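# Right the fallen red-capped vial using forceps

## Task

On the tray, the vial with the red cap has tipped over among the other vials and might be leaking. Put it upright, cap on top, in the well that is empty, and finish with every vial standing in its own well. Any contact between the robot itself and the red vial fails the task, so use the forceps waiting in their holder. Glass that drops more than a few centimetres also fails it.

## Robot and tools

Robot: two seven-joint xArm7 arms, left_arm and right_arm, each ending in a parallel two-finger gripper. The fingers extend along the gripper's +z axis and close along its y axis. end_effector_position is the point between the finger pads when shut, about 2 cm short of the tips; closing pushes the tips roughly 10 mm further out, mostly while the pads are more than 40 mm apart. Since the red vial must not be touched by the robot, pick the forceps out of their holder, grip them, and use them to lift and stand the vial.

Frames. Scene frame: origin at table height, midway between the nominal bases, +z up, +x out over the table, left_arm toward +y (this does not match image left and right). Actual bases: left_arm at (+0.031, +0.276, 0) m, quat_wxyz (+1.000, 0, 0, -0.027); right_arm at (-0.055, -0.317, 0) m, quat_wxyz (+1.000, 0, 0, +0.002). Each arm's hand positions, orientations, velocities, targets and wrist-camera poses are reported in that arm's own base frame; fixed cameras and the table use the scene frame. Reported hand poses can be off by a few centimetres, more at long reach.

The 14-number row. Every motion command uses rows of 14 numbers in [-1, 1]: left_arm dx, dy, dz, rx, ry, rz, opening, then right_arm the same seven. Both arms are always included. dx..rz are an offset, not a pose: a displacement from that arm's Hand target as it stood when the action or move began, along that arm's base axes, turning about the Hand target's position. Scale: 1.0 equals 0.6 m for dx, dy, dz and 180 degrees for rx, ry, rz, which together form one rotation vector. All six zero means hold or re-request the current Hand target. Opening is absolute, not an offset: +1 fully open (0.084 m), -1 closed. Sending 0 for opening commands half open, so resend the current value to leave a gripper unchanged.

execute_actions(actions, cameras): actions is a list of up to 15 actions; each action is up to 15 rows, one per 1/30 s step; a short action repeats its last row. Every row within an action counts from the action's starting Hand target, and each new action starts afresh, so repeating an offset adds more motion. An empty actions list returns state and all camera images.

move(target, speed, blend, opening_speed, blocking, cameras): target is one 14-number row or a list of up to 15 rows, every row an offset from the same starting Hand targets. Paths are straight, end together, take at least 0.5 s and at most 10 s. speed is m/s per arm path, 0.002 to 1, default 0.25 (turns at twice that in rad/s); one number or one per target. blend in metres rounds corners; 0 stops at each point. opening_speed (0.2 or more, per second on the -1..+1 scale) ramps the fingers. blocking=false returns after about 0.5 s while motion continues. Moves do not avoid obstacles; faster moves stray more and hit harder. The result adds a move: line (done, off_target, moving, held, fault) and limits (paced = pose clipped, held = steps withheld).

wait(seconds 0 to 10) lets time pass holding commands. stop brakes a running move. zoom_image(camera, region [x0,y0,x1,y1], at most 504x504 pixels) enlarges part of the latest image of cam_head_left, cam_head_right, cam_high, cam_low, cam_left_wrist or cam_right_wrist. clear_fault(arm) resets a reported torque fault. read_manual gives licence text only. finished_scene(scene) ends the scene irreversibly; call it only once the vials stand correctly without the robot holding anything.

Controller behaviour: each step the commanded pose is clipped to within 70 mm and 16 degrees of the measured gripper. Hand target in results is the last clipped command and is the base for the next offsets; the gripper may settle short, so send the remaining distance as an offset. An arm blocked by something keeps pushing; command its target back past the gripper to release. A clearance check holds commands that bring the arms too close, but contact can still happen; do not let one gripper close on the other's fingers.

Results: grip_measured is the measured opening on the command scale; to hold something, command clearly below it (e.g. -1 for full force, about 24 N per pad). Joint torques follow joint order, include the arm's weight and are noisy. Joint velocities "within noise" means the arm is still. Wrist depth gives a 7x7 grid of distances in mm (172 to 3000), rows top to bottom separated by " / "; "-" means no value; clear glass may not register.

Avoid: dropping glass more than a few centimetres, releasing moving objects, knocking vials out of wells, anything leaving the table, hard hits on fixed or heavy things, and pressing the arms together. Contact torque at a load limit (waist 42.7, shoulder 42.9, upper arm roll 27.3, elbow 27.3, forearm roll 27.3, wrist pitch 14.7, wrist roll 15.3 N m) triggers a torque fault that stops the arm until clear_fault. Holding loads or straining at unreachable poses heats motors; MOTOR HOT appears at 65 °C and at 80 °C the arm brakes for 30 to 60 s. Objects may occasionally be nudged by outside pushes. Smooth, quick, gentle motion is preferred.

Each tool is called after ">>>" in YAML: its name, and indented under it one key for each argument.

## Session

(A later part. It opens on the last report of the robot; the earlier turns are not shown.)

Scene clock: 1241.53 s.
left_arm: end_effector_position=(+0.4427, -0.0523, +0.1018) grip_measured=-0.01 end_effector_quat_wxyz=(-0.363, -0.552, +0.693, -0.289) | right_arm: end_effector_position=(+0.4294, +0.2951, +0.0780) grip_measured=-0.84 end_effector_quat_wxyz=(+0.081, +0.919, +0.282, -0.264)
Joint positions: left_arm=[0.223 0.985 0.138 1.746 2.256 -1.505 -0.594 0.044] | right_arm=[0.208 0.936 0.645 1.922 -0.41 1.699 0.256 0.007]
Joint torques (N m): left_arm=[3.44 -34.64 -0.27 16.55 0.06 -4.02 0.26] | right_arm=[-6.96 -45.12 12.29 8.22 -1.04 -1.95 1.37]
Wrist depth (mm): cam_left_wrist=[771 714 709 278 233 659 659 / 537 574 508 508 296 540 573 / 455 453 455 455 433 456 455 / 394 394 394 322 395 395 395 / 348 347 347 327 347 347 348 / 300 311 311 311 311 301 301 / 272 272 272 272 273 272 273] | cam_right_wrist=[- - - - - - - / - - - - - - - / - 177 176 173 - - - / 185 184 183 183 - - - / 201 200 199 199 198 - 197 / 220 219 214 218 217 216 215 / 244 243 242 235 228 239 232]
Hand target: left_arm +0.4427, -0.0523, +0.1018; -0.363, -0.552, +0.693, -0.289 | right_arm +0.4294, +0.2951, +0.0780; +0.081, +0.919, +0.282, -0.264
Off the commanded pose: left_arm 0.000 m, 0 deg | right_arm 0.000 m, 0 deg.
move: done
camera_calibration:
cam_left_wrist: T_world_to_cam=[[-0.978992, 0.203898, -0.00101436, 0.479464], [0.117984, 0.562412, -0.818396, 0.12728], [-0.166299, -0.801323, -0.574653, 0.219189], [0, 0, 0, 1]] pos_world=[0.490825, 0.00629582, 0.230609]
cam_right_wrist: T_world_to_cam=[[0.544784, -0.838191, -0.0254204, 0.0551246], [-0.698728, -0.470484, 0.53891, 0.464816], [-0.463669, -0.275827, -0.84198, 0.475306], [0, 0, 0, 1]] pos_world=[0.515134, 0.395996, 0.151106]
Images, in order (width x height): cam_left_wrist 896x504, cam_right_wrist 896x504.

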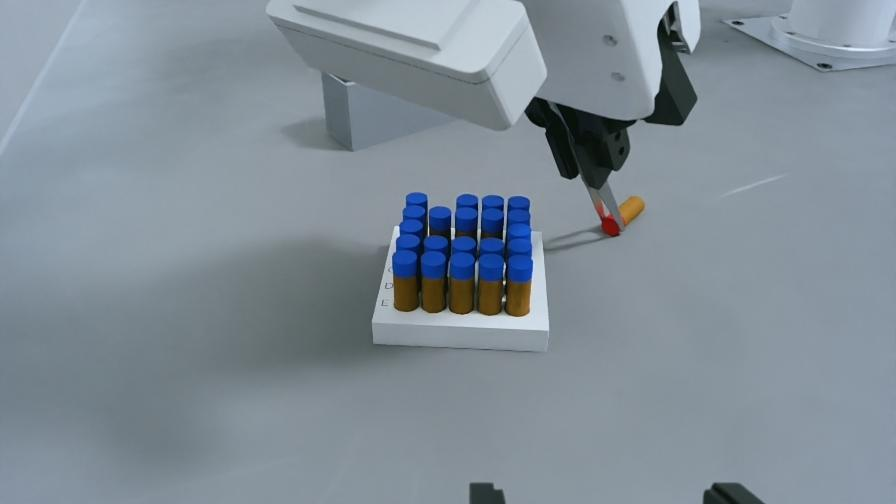

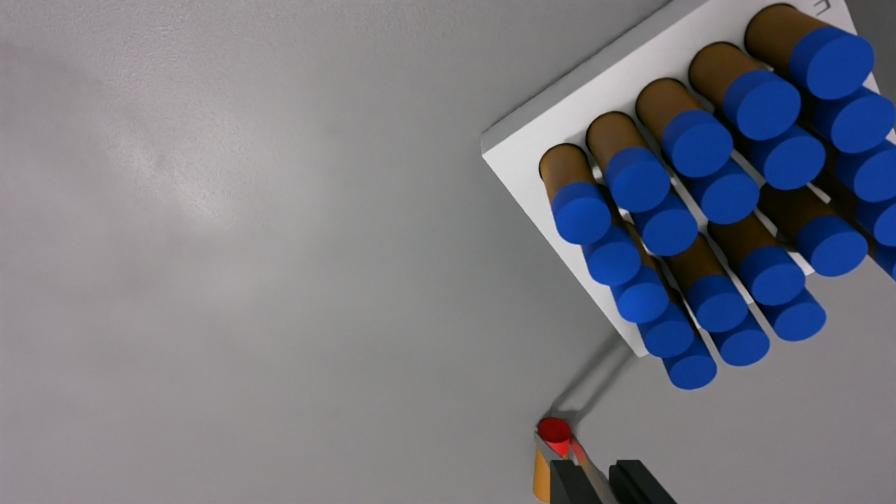

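>>> move:
  target:
    - [0,0,0,0,0,0,0,0,0,0.01,0,0,0,-0.92]
    - [0,0,0,0,0,0,0,0,0,0.08,0,0,0,-0.92]
  speed: [0.02,0.06]
  blend: 0.003
  cameras: ["cam_left_wrist","cam_right_wrist"]

>>> zoom_image:
  camera: "cam_right_wrist"
  region: [480, 344, 640, 504]

>>> zoom_image:
  camera: "cam_left_wrist"
  region: [540, 70, 680, 210]

Scene clock: 1251.27 s.
left_arm: end_effector_position=(+0.4427, -0.0523, +0.1018) grip_measured=-0.01 end_effector_quat_wxyz=(-0.363, -0.552, +0.693, -0.289) | right_arm: end_effector_position=(+0.4293, +0.2951, +0.1259) grip_measured=-0.84 end_effector_quat_wxyz=(+0.081, +0.919, +0.282, -0.264)
Joint positions: left_arm=[0.223 0.985 0.138 1.746 2.256 -1.505 -0.594 0.044] | right_arm=[0.213 0.885 0.662 1.977 -0.386 1.798 0.248 0.007]
Joint torques (N m): left_arm=[3.54 -34.66 -0.21 16.46 0.06 -4.13 0.36] | right_arm=[6.91 -44.88 11.62 13.93 1.84 0.68 -1.22]
Wrist depth (mm): cam_left_wrist=[777 714 716 712 293 713 657 / 537 572 508 511 510 575 575 / 454 453 455 455 454 455 456 / 393 394 395 322 395 395 395 / 347 348 348 326 348 348 348 / 300 311 311 311 311 301 300 / 273 272 273 273 273 272 273] | cam_right_wrist=[197 197 197 196 185 - 192 / 212 211 207 207 188 - 205 / 228 227 226 226 189 181 224 / 242 241 240 240 235 238 238 / 264 262 262 260 259 259 257 / 289 281 286 280 279 283 282 / 320 319 317 301 299 313 305]
Hand target: left_arm +0.4427, -0.0523, +0.1018; -0.363, -0.552, +0.693, -0.289 | right_arm +0.4294, +0.2951, +0.1260; +0.081, +0.919, +0.282, -0.264
Off the commanded pose: left_arm 0.000 m, 0 deg | right_arm 0.000 m, 0 deg.
move: done
camera_calibration:
cam_left_wrist: T_world_to_cam=[[-0.978992, 0.203898, -0.00101436, 0.479464], [0.117984, 0.562412, -0.818396, 0.12728], [-0.166299, -0.801323, -0.574653, 0.219189], [0, 0, 0, 1]] pos_world=[0.490825, 0.00629582, 0.230609]
cam_right_wrist: T_world_to_cam=[[0.544822, -0.838165, -0.0254497, 0.0563181], [-0.698698, -0.470529, 0.538909, 0.439005], [-0.46367, -0.275828, -0.841979, 0.515638], [0, 0, 0, 1]] pos_world=[0.515134, 0.395996, 0.199006]
Images, in order (width x height): cam_left_wrist 896x504, cam_right_wrist 896x504.

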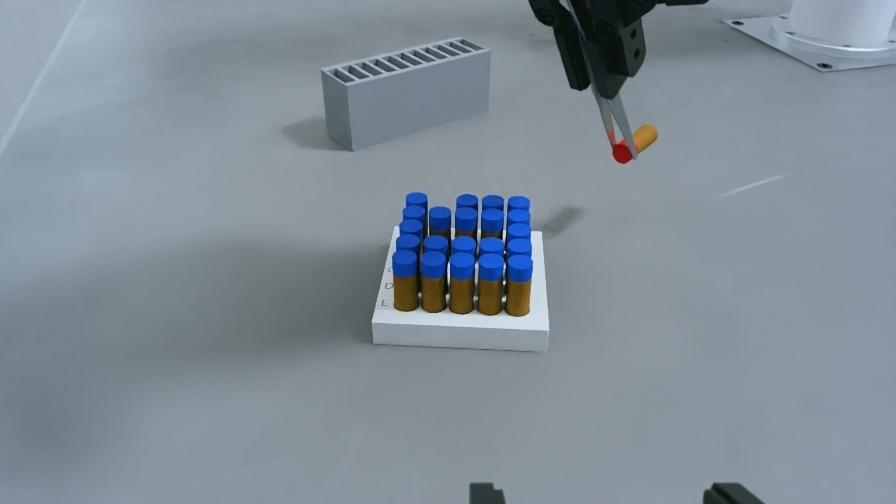

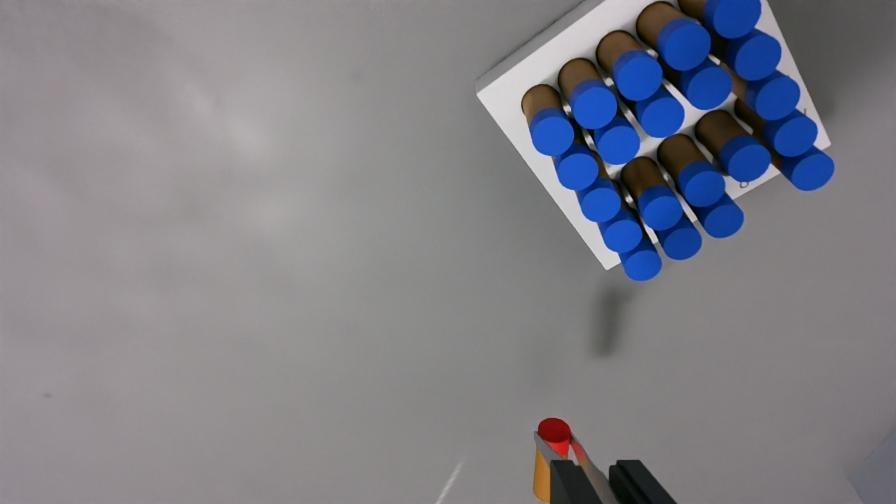

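Scaled by 3.150 from the camera's 896x504 image, which has a finer 1280x720 frame.

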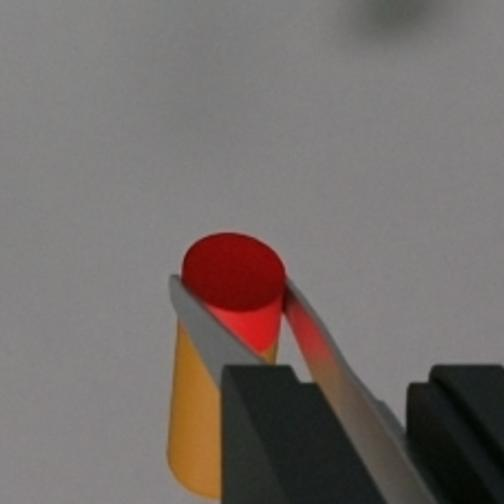

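Scaled by 3.600 from the camera's 896x504 image, which has a finer 1280x720 frame.

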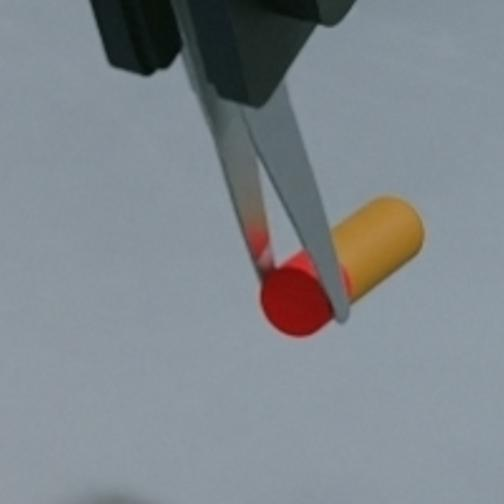

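>>> move:
  target:
    - [0,0,0,0,0,0,0,-0.024,-0.042,0.1067,0.084,-0.144,-0.011,-0.92]
    - [0,0,0,0,0,0,0,-0.0407,-0.1002,0.1067,0.253,-0.432,-0.0328,-0.92]
    - [0,0,0,0,0,0,0,0.0027,-0.0915,0.04,0.253,-0.432,-0.0328,-0.92]
  speed: [0.12,0.2,0.08]
  blend: [0.03,0.02,0]
  cameras: ["cam_left_wrist","cam_right_wrist","cam_low"]

>>> zoom_image:
  camera: "cam_right_wrist"
  region: [400, 204, 700, 504]

>>> zoom_image:
  camera: "cam_left_wrist"
  region: [340, 40, 640, 340]

Scene clock: 1300.30 s.
left_arm: end_effector_position=(+0.4427, -0.0523, +0.1018) grip_measured=-0.01 end_effector_quat_wxyz=(-0.363, -0.552, +0.693, -0.289) | right_arm: end_effector_position=(+0.4310, +0.2401, +0.1500) grip_measured=-0.84 end_effector_quat_wxyz=(-0.112, +0.851, +0.201, +0.472)
Joint positions: left_arm=[0.223 0.985 0.138 1.746 2.256 -1.505 -0.594 0.044] | right_arm=[0.181 0.214 0.407 0.363 0.188 -0.862 -0.133 0.007]
Joint torques (N m): left_arm=[3.56 -34.51 -0.37 16.37 -0.02 -4.15 0.24] | right_arm=[6.77 -13.62 -1.32 10.33 -1.8 -3.92 -1.23]
Wrist depth (mm): cam_left_wrist=[775 714 712 529 711 715 662 / 538 573 508 508 574 574 573 / 455 455 455 455 456 456 457 / 393 395 394 322 395 394 395 / 348 348 347 326 348 348 348 / 301 311 311 311 311 301 301 / 273 273 273 273 273 272 272] | cam_right_wrist=[359 2228 2911 - 2863 2595 2364 / 335 2199 2973 - 2050 2213 2510 / 334 585 2654 2457 2014 1882 2510 / 315 503 524 522 2008 2062 2185 / 441 457 437 451 450 448 447 / 390 388 387 385 383 382 381 / 339 338 336 - 344 324 332]
Hand target: left_arm +0.4427, -0.0523, +0.1018; -0.363, -0.552, +0.693, -0.289 | right_arm +0.4310, +0.2402, +0.1500; -0.112, +0.851, +0.201, +0.472
Off the commanded pose: left_arm 0.000 m, 0 deg | right_arm 0.000 m, 0 deg.
move: done
camera_calibration:
cam_left_wrist: T_world_to_cam=[[-0.978992, 0.203898, -0.00101436, 0.479464], [0.117984, 0.562412, -0.818396, 0.12728], [-0.166299, -0.801323, -0.574653, 0.219189], [0, 0, 0, 1]] pos_world=[0.490825, 0.00629582, 0.230609]
cam_right_wrist: T_world_to_cam=[[0.47004, -0.88244, -0.0190153, 0.051897], [-0.482161, -0.238663, -0.842948, 0.459593], [0.739313, 0.405387, -0.537659, -0.206118], [0, 0, 0, 1]] pos_world=[0.34959, 0.239042, 0.277579]
Images, in order (width x height): cam_low 504x504, cam_left_wrist 896x504, cam_right_wrist 896x504.

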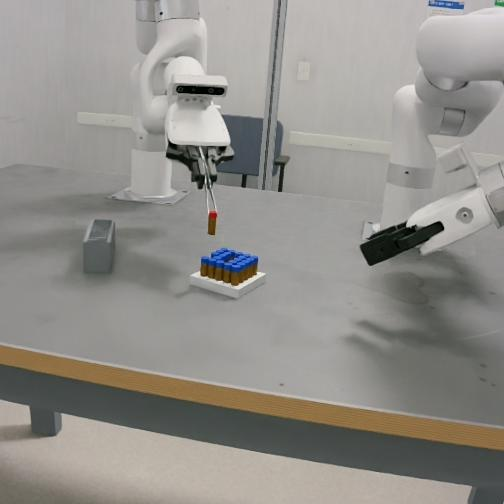

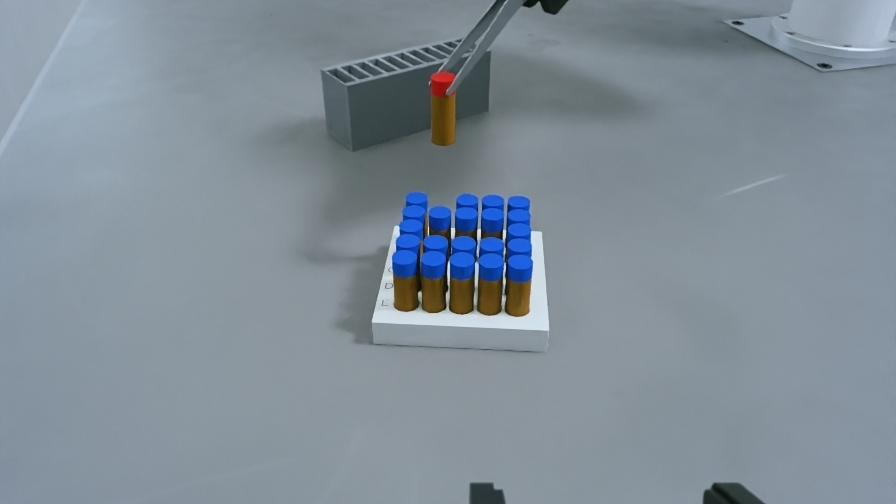

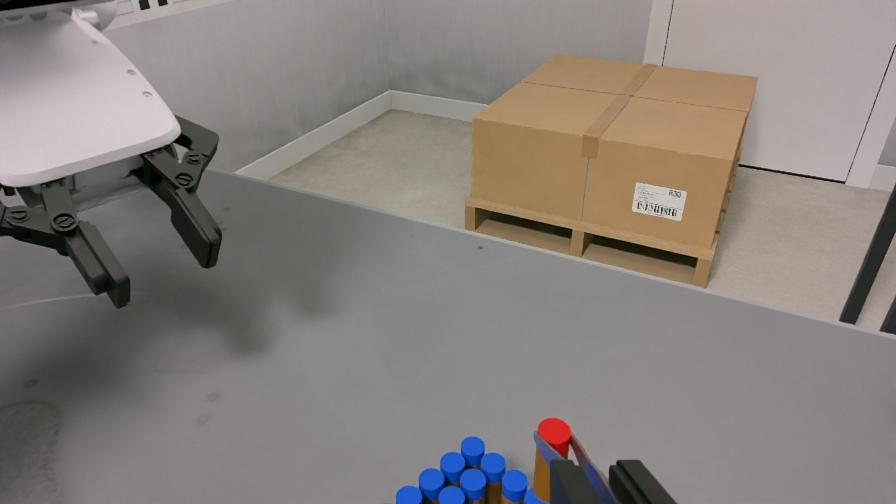

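Scaled by 1.680 from the camera's 896x504 image, which has a finer 1280x720 frame.

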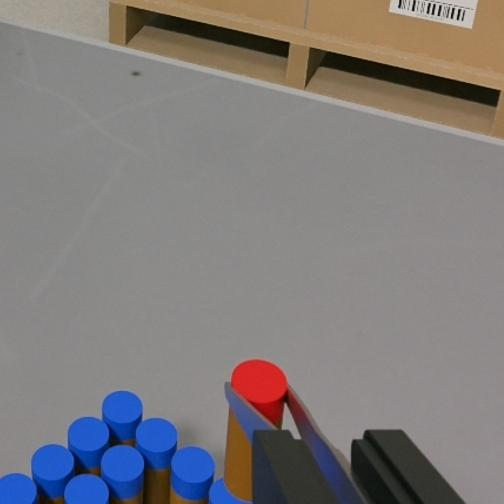

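Scaled by 1.680 from the camera's 896x504 image, which has a finer 1280x720 frame.

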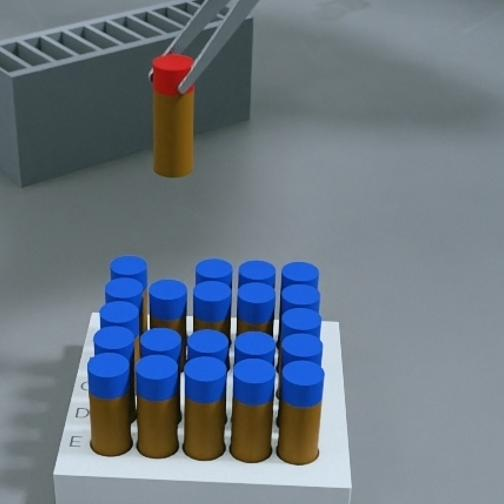

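>>> zoom_image:
  camera: "cam_low"
  region: [180, 180, 280, 310]

Scaled by 3.877 from the camera's 504x504 image, which has a finer 720x720 frame.

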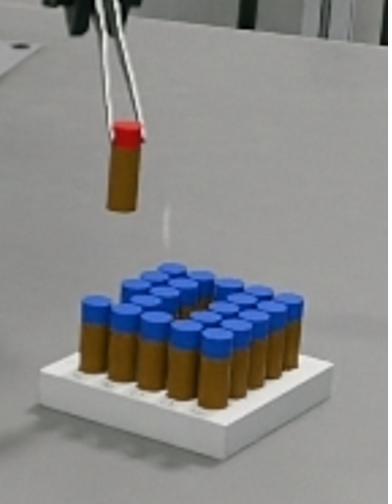

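>>> move:
  target: [0,0,0,0,0,0,0,0,0,-0.045,0,0,0,-0.92]
  speed: 0.06
  cameras: ["cam_left_wrist","cam_right_wrist","cam_low"]

>>> zoom_image:
  camera: "cam_right_wrist"
  region: [420, 324, 600, 504]

>>> zoom_image:
  camera: "cam_left_wrist"
  region: [370, 110, 570, 310]

>>> zoom_image:
  camera: "cam_low"
  region: [180, 200, 280, 310]

Scene clock: 1328.03 s.
left_arm: end_effector_position=(+0.4427, -0.0523, +0.1018) grip_measured=-0.01 end_effector_quat_wxyz=(-0.363, -0.552, +0.693, -0.289) | right_arm: end_effector_position=(+0.4310, +0.2402, +0.1230) grip_measured=-0.84 end_effector_quat_wxyz=(-0.112, +0.851, +0.201, +0.472)
Joint positions: left_arm=[0.223 0.985 0.138 1.746 2.256 -1.505 -0.594 0.044] | right_arm=[0.195 0.345 0.392 0.387 0.187 -0.967 -0.164 0.007]
Joint torques (N m): left_arm=[3.77 -34.61 -0.44 16.35 -0.04 -4.12 0.35] | right_arm=[6.97 -15.51 -1.16 9.14 -1.85 -3.88 -1.22]
Wrist depth (mm): cam_left_wrist=[771 714 714 529 364 713 659 / 540 572 507 508 573 573 578 / 456 455 456 456 456 455 457 / 394 393 394 322 395 394 395 / 347 348 348 326 347 348 349 / 300 310 311 311 311 301 301 / 273 272 272 272 273 272 273] | cam_right_wrist=[333 2199 2851 - 2805 2595 2364 / 319 2249 2999 - 2138 2119 2528 / 309 562 595 2165 2026 1882 2519 / 455 476 472 470 468 1924 2074 / 399 412 410 408 405 404 402 / 351 350 348 347 346 334 343 / 306 305 304 245 311 300 299]
Hand target: left_arm +0.4427, -0.0523, +0.1018; -0.363, -0.552, +0.693, -0.289 | right_arm +0.4310, +0.2402, +0.1230; -0.112, +0.851, +0.201, +0.472
Off the commanded pose: left_arm 0.000 m, 0 deg | right_arm 0.000 m, 0 deg.
move: done
camera_calibration:
cam_left_wrist: T_world_to_cam=[[-0.978992, 0.203898, -0.00101436, 0.479464], [0.117984, 0.562412, -0.818396, 0.12728], [-0.166299, -0.801323, -0.574653, 0.219189], [0, 0, 0, 1]] pos_world=[0.490825, 0.00629582, 0.230609]
cam_right_wrist: T_world_to_cam=[[0.47027, -0.882318, -0.0190207, 0.0513641], [-0.482099, -0.238784, -0.842949, 0.436865], [0.739207, 0.405583, -0.537657, -0.220686], [0, 0, 0, 1]] pos_world=[0.349589, 0.239142, 0.250579]
Images, in order (width x height): cam_low 504x504, cam_left_wrist 896x504, cam_right_wrist 896x504.

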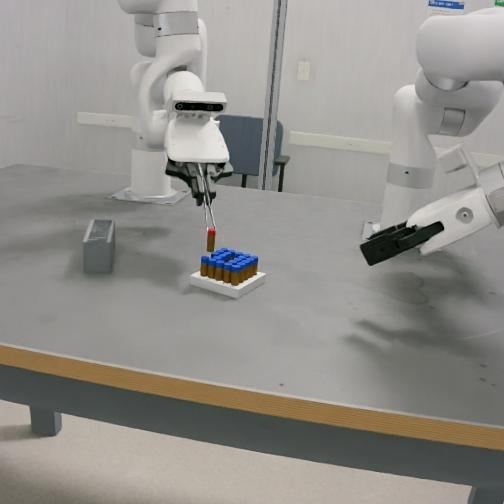

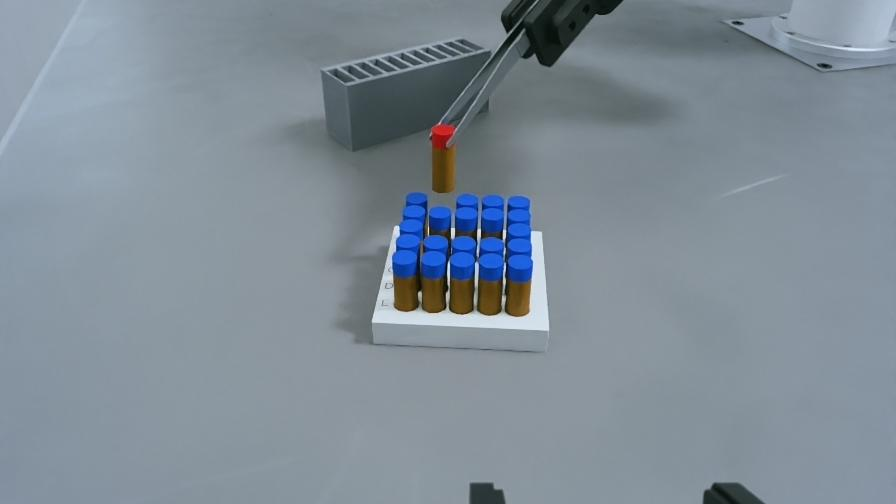

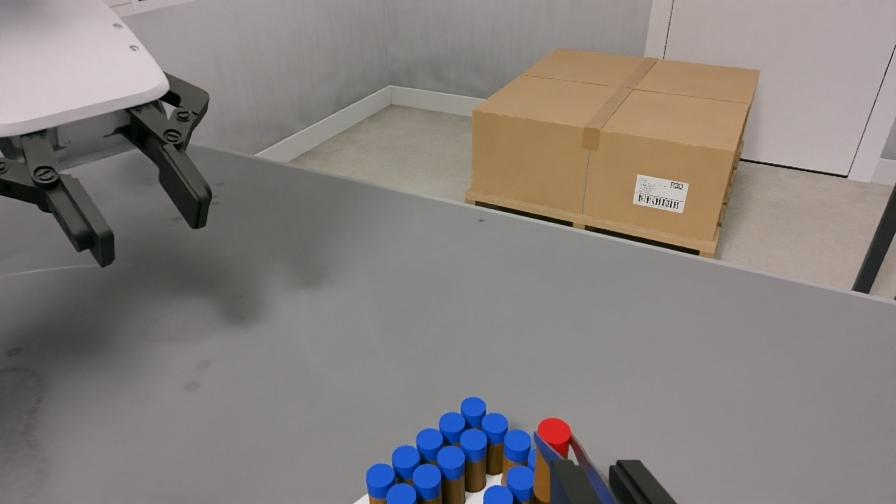

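Scaled by 2.800 from the camera's 896x504 image, which has a finer 1280x720 frame.

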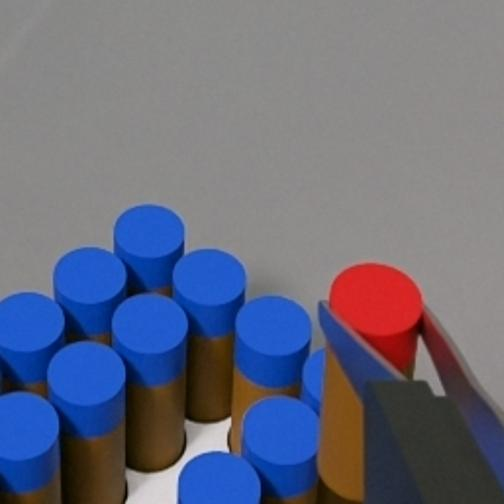

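Scaled by 2.520 from the camera's 896x504 image, which has a finer 1280x720 frame.

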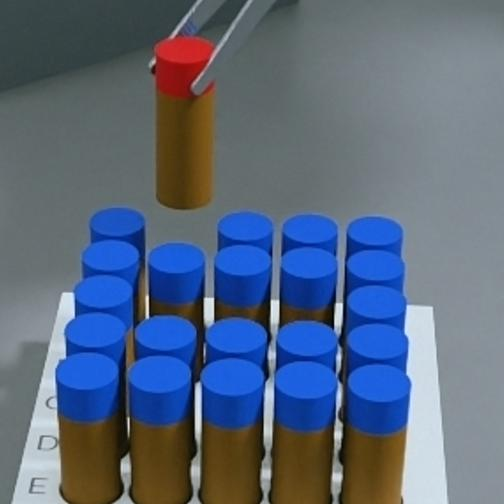

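Scaled by 4.582 from the camera's 504x504 image, which has a finer 720x720 frame.

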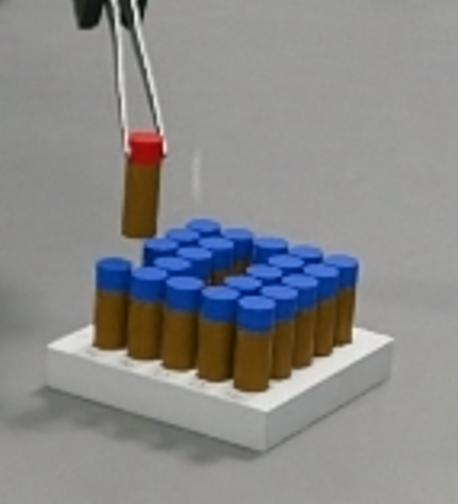

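>>> move:
  target: [0,0,0,0,0,0,0,0.0008,-0.0003,-0.0133,0,0,0,-0.92]
  speed: 0.04
  cameras: ["cam_left_wrist","cam_right_wrist","cam_low"]

>>> zoom_image:
  camera: "cam_right_wrist"
  region: [440, 344, 600, 504]

>>> zoom_image:
  camera: "cam_left_wrist"
  region: [390, 130, 510, 250]

>>> zoom_image:
  camera: "cam_low"
  region: [190, 220, 260, 290]

Scene clock: 1364.13 s.
left_arm: end_effector_position=(+0.4427, -0.0523, +0.1018) grip_measured=-0.01 end_effector_quat_wxyz=(-0.363, -0.552, +0.693, -0.289) | right_arm: end_effector_position=(+0.4315, +0.2400, +0.1150) grip_measured=-0.84 end_effector_quat_wxyz=(-0.112, +0.851, +0.201, +0.472)
Joint positions: left_arm=[0.223 0.985 0.138 1.746 2.256 -1.505 -0.594 0.044] | right_arm=[0.198 0.384 0.386 0.396 0.183 -0.995 -0.171 0.007]
Joint torques (N m): left_arm=[3.82 -34.57 -0.33 16.29 0.09 -4.07 0.39] | right_arm=[6.59 -15.78 -0.93 8.86 -1.91 -3.86 -1.23]
Wrist depth (mm): cam_left_wrist=[775 711 717 529 354 711 661 / 537 573 508 502 576 574 575 / 455 455 454 454 454 455 456 / 395 394 395 322 395 394 395 / 348 347 347 326 347 348 349 / 300 311 311 311 311 300 301 / 272 272 272 273 273 273 273] | cam_right_wrist=[327 2213 2899 - 2839 2595 2397 / 319 2264 2973 - 2119 2080 2510 / 307 544 574 2145 2008 1908 2501 / 442 460 459 455 452 1872 2087 / 386 400 397 395 393 390 389 / 341 338 337 336 335 323 332 / 296 286 285 242 301 290 290]
Hand target: left_arm +0.4427, -0.0523, +0.1018; -0.363, -0.552, +0.693, -0.289 | right_arm +0.4315, +0.2400, +0.1150; -0.112, +0.851, +0.201, +0.472
Off the commanded pose: left_arm 0.000 m, 0 deg | right_arm 0.000 m, 0 deg.
move: done
camera_calibration:
cam_left_wrist: T_world_to_cam=[[-0.978992, 0.203898, -0.00101436, 0.479464], [0.117984, 0.562412, -0.818396, 0.12728], [-0.166299, -0.801323, -0.574653, 0.219189], [0, 0, 0, 1]] pos_world=[0.490825, 0.00629582, 0.230609]
cam_right_wrist: T_world_to_cam=[[0.47027, -0.882318, -0.0190207, 0.0508003], [-0.482099, -0.238784, -0.842949, 0.430314], [0.739207, 0.405583, -0.537657, -0.225275], [0, 0, 0, 1]] pos_world=[0.350089, 0.238942, 0.242579]
Images, in order (width x height): cam_low 504x504, cam_left_wrist 896x504, cam_right_wrist 896x504.

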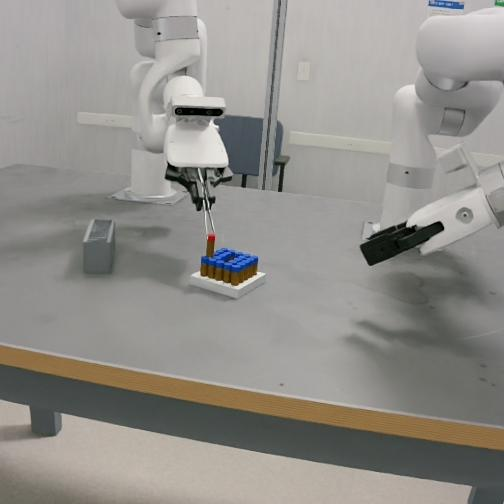

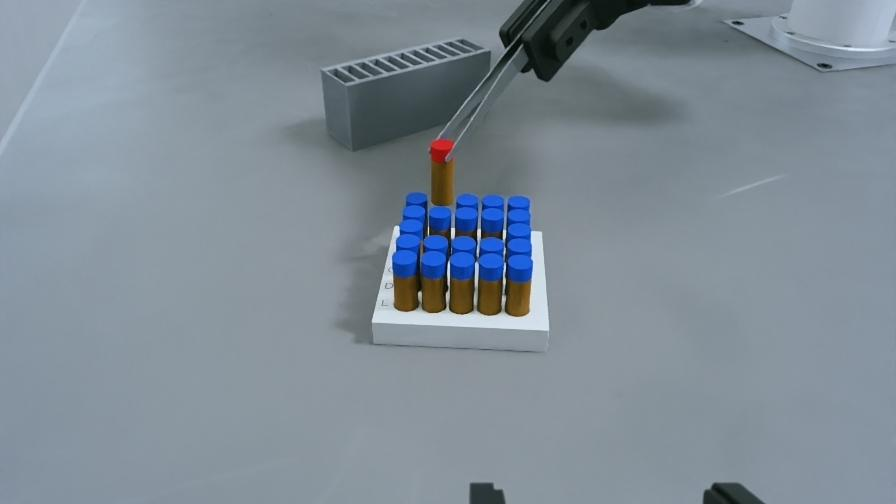

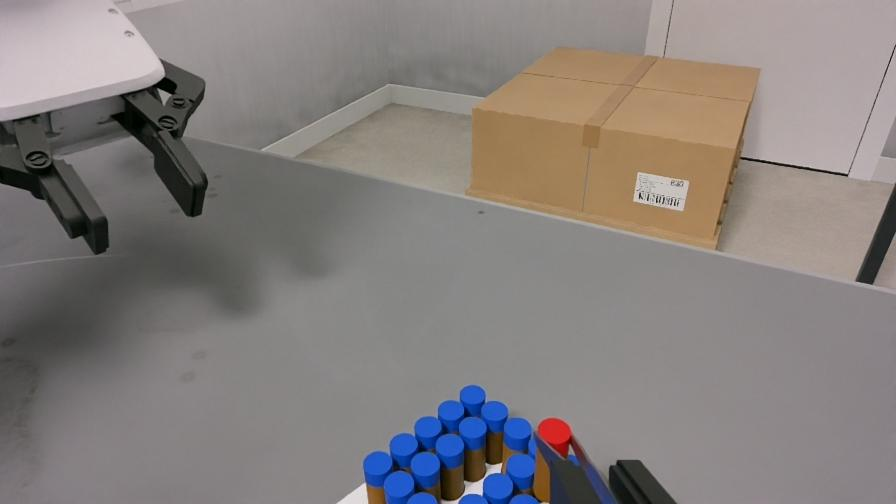

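Scaled by 3.150 from the camera's 896x504 image, which has a finer 1280x720 frame.

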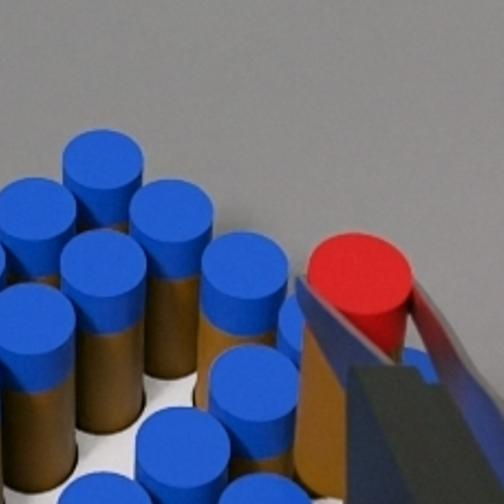

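Scaled by 4.200 from the camera's 896x504 image, which has a finer 1280x720 frame.

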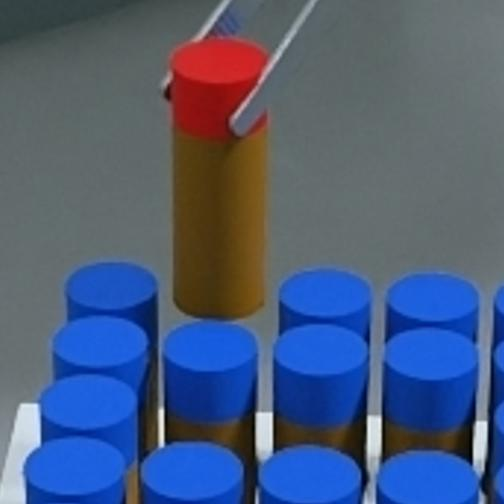

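Scaled by 7.200 from the camera's 504x504 image, which has a finer 720x720 frame.

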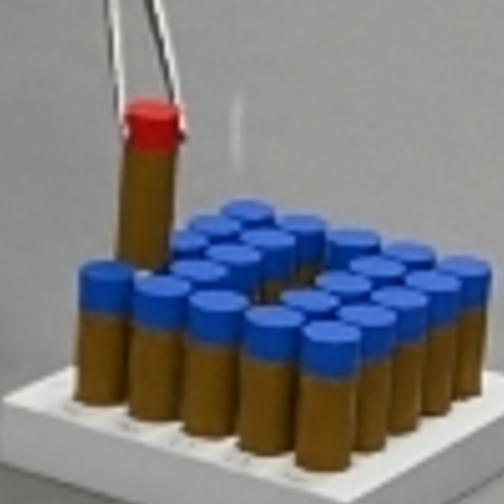

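>>> move:
  target: [0,0,0,0,0,0,0,0,0,-0.028,0,0,0,-0.92]
  speed: 0.03
  cameras: ["cam_left_wrist","cam_right_wrist","cam_low"]

>>> zoom_image:
  camera: "cam_right_wrist"
  region: [440, 344, 600, 504]

>>> zoom_image:
  camera: "cam_left_wrist"
  region: [390, 130, 510, 250]

>>> zoom_image:
  camera: "cam_low"
  region: [190, 220, 260, 290]

Scene clock: 1376.50 s.
left_arm: end_effector_position=(+0.4427, -0.0523, +0.1018) grip_measured=-0.01 end_effector_quat_wxyz=(-0.363, -0.552, +0.693, -0.289) | right_arm: end_effector_position=(+0.4315, +0.2400, +0.0982) grip_measured=-0.84 end_effector_quat_wxyz=(-0.112, +0.851, +0.201, +0.472)
Joint positions: left_arm=[0.223 0.985 0.138 1.746 2.256 -1.505 -0.594 0.044] | right_arm=[0.207 0.463 0.373 0.417 0.176 -1.052 -0.185 0.007]
Joint torques (N m): left_arm=[3.84 -34.73 -0.39 16.41 -0.05 -4.15 0.42] | right_arm=[6.77 -16.7 -0.46 7.98 -1.88 -3.91 -1.17]
Wrist depth (mm): cam_left_wrist=[775 711 713 713 357 662 660 / 538 571 507 506 540 574 573 / 455 455 456 454 456 457 457 / 395 394 394 321 395 395 395 / 347 347 347 326 348 348 348 / 300 312 311 311 311 300 300 / 272 273 272 273 272 273 273] | cam_right_wrist=[315 2206 2886 - 2816 2538 2381 / 321 617 - - 2044 2050 2519 / 478 503 534 530 1951 1877 2501 / 430 427 426 423 422 420 1564 / 373 371 368 367 366 350 363 / 316 316 314 252 312 310 309 / 276 266 265 230 272 270 269]
Hand target: left_arm +0.4427, -0.0523, +0.1018; -0.363, -0.552, +0.693, -0.289 | right_arm +0.4315, +0.2400, +0.0982; -0.112, +0.851, +0.201, +0.472
Off the commanded pose: left_arm 0.000 m, 0 deg | right_arm 0.000 m, 0 deg.
move: done
camera_calibration:
cam_left_wrist: T_world_to_cam=[[-0.978992, 0.203898, -0.00101436, 0.479464], [0.117984, 0.562412, -0.818396, 0.12728], [-0.166299, -0.801323, -0.574653, 0.219189], [0, 0, 0, 1]] pos_world=[0.490825, 0.00629582, 0.230609]
cam_right_wrist: T_world_to_cam=[[0.47027, -0.882318, -0.0190207, 0.0504808], [-0.482099, -0.238784, -0.842949, 0.416153], [0.739207, 0.405583, -0.537657, -0.234308], [0, 0, 0, 1]] pos_world=[0.350089, 0.238942, 0.225779]
Images, in order (width x height): cam_low 504x504, cam_left_wrist 896x504, cam_right_wrist 896x504.

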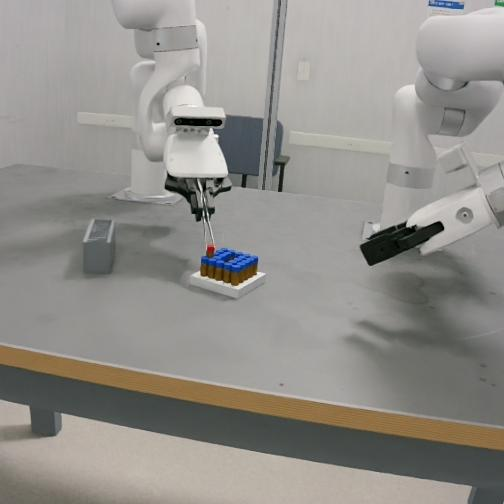

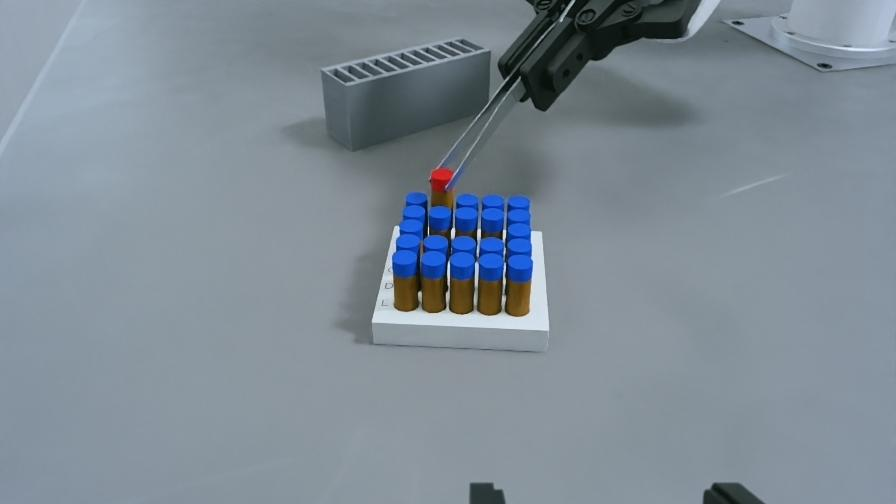

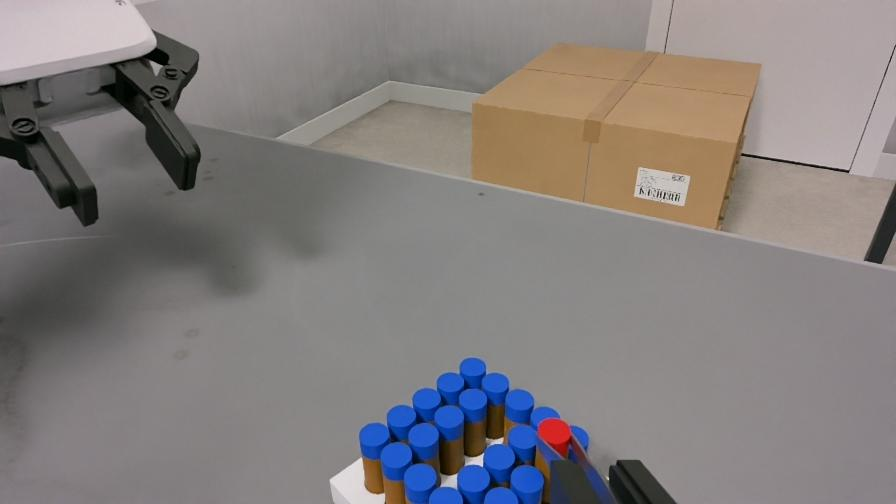

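Scaled by 3.150 from the camera's 896x504 image, which has a finer 1280x720 frame.

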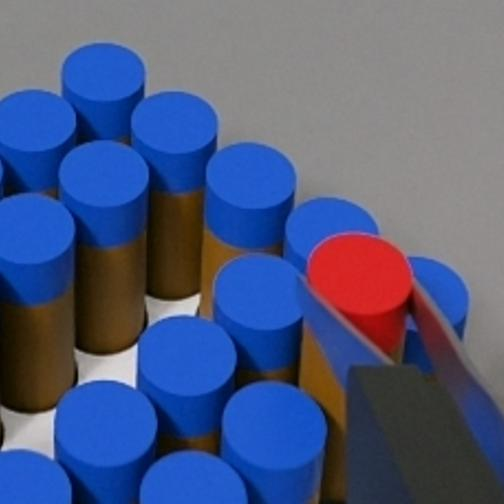

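Scaled by 4.200 from the camera's 896x504 image, which has a finer 1280x720 frame.

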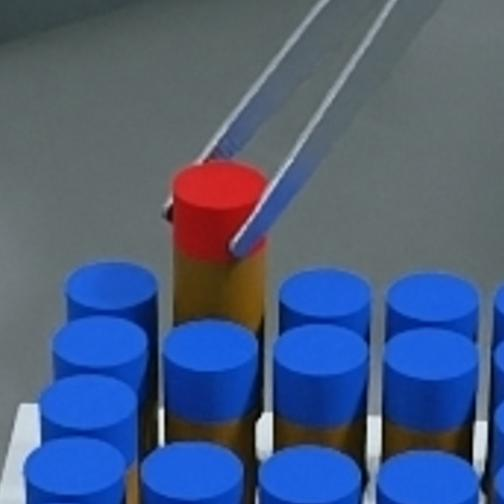

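Scaled by 7.200 from the camera's 504x504 image, which has a finer 720x720 frame.

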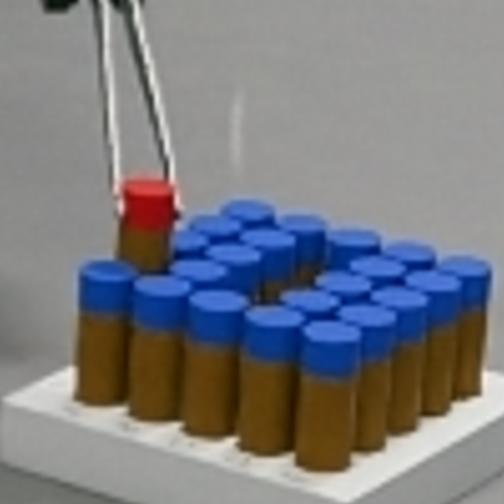

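>>> move:
  target: [0,0,0,0,0,0,0,0,0,-0.0158,0,0,0,-0.92]
  speed: 0.02
  cameras: ["cam_left_wrist","cam_right_wrist","cam_low"]

>>> zoom_image:
  camera: "cam_right_wrist"
  region: [440, 344, 600, 504]

>>> zoom_image:
  camera: "cam_left_wrist"
  region: [390, 130, 510, 250]

>>> zoom_image:
  camera: "cam_low"
  region: [190, 220, 260, 290]

Scene clock: 1389.57 s.
left_arm: end_effector_position=(+0.4427, -0.0523, +0.1018) grip_measured=-0.01 end_effector_quat_wxyz=(-0.363, -0.552, +0.693, -0.289) | right_arm: end_effector_position=(+0.4315, +0.2400, +0.0888) grip_measured=-0.84 end_effector_quat_wxyz=(-0.112, +0.851, +0.201, +0.472)
Joint positions: left_arm=[0.223 0.985 0.138 1.746 2.256 -1.505 -0.594 0.044] | right_arm=[0.212 0.508 0.365 0.43 0.17 -1.083 -0.192 0.007]
Joint torques (N m): left_arm=[4.08 -34.85 -0.31 16.35 0.04 -4.05 0.37] | right_arm=[6.85 -17.13 -0.48 7.72 -1.87 -3.89 -1.21]
Wrist depth (mm): cam_left_wrist=[772 715 716 716 365 657 659 / 540 573 508 506 540 578 575 / 455 455 454 455 457 456 457 / 394 393 394 321 394 396 394 / 347 347 348 327 348 348 348 / 300 311 311 310 311 300 301 / 272 272 272 273 272 272 273] | cam_right_wrist=[309 2192 2851 - 2793 2547 2381 / 332 637 2999 - 2032 2032 2492 / 461 486 481 506 1935 1893 2510 / 413 411 409 406 404 401 400 / 358 356 354 352 350 335 347 / 303 302 301 242 289 297 296 / 264 263 246 218 233 259 258]
Hand target: left_arm +0.4427, -0.0523, +0.1018; -0.363, -0.552, +0.693, -0.289 | right_arm +0.4315, +0.2400, +0.0887; -0.112, +0.851, +0.201, +0.472
Off the commanded pose: left_arm 0.000 m, 0 deg | right_arm 0.000 m, 0 deg.
move: done
camera_calibration:
cam_left_wrist: T_world_to_cam=[[-0.978992, 0.203898, -0.00101436, 0.479464], [0.117984, 0.562412, -0.818396, 0.12728], [-0.166299, -0.801323, -0.574653, 0.219189], [0, 0, 0, 1]] pos_world=[0.490825, 0.00629582, 0.230609]
cam_right_wrist: T_world_to_cam=[[0.47027, -0.882318, -0.0190207, 0.0503001], [-0.482099, -0.238784, -0.842949, 0.408145], [0.739207, 0.405583, -0.537657, -0.239416], [0, 0, 0, 1]] pos_world=[0.350089, 0.238942, 0.216279]
Images, in order (width x height): cam_low 504x504, cam_left_wrist 896x504, cam_right_wrist 896x504.

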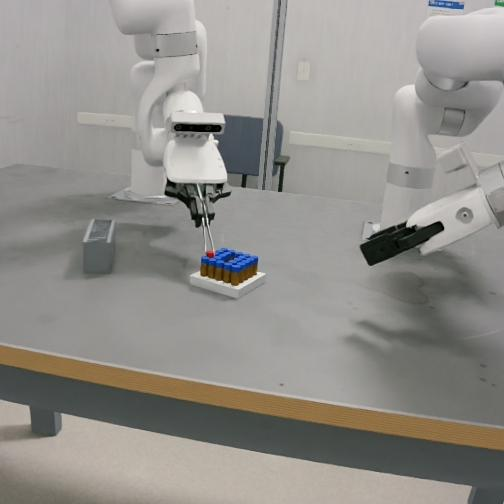

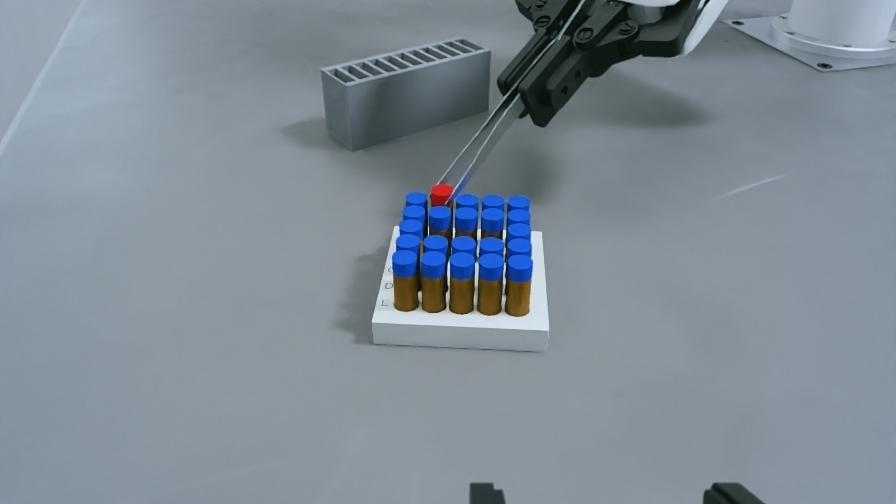

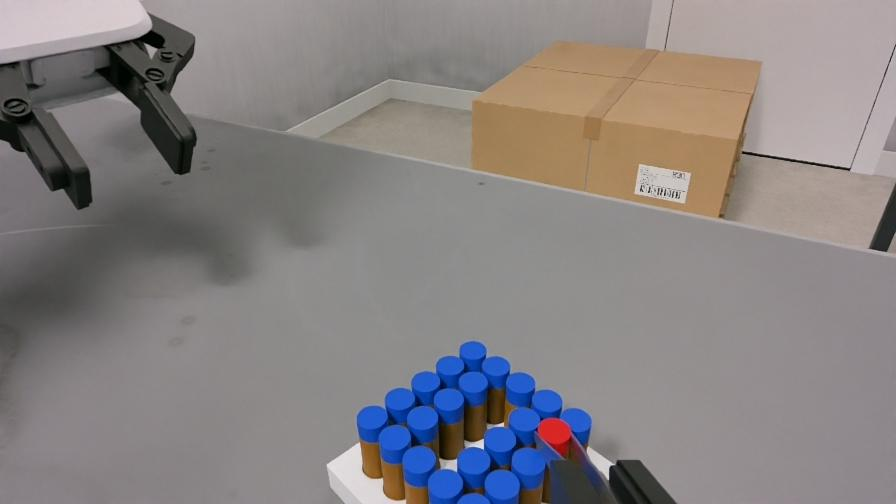

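Scaled by 3.150 from the camera's 896x504 image, which has a finer 1280x720 frame.

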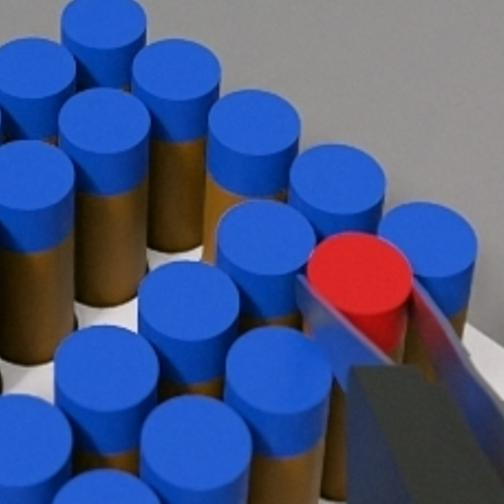

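Scaled by 4.200 from the camera's 896x504 image, which has a finer 1280x720 frame.

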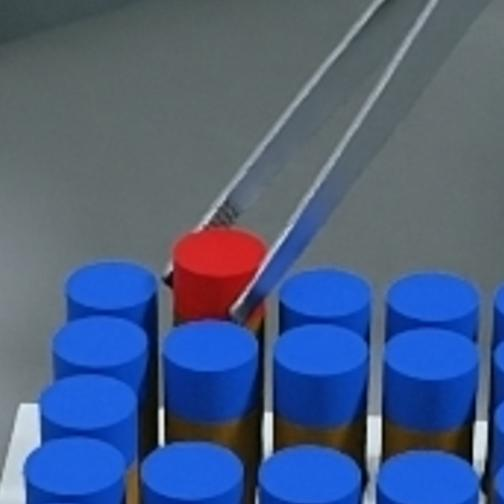

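Scaled by 7.200 from the camera's 504x504 image, which has a finer 720x720 frame.

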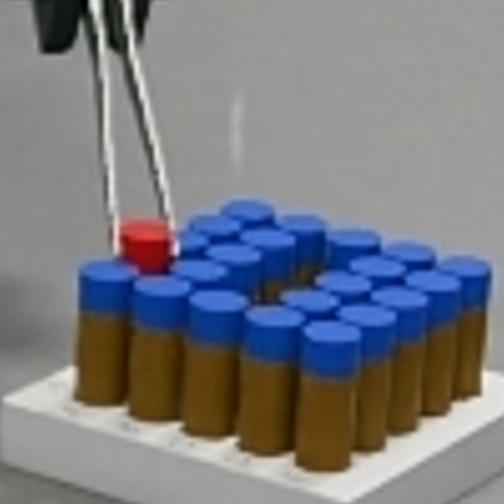

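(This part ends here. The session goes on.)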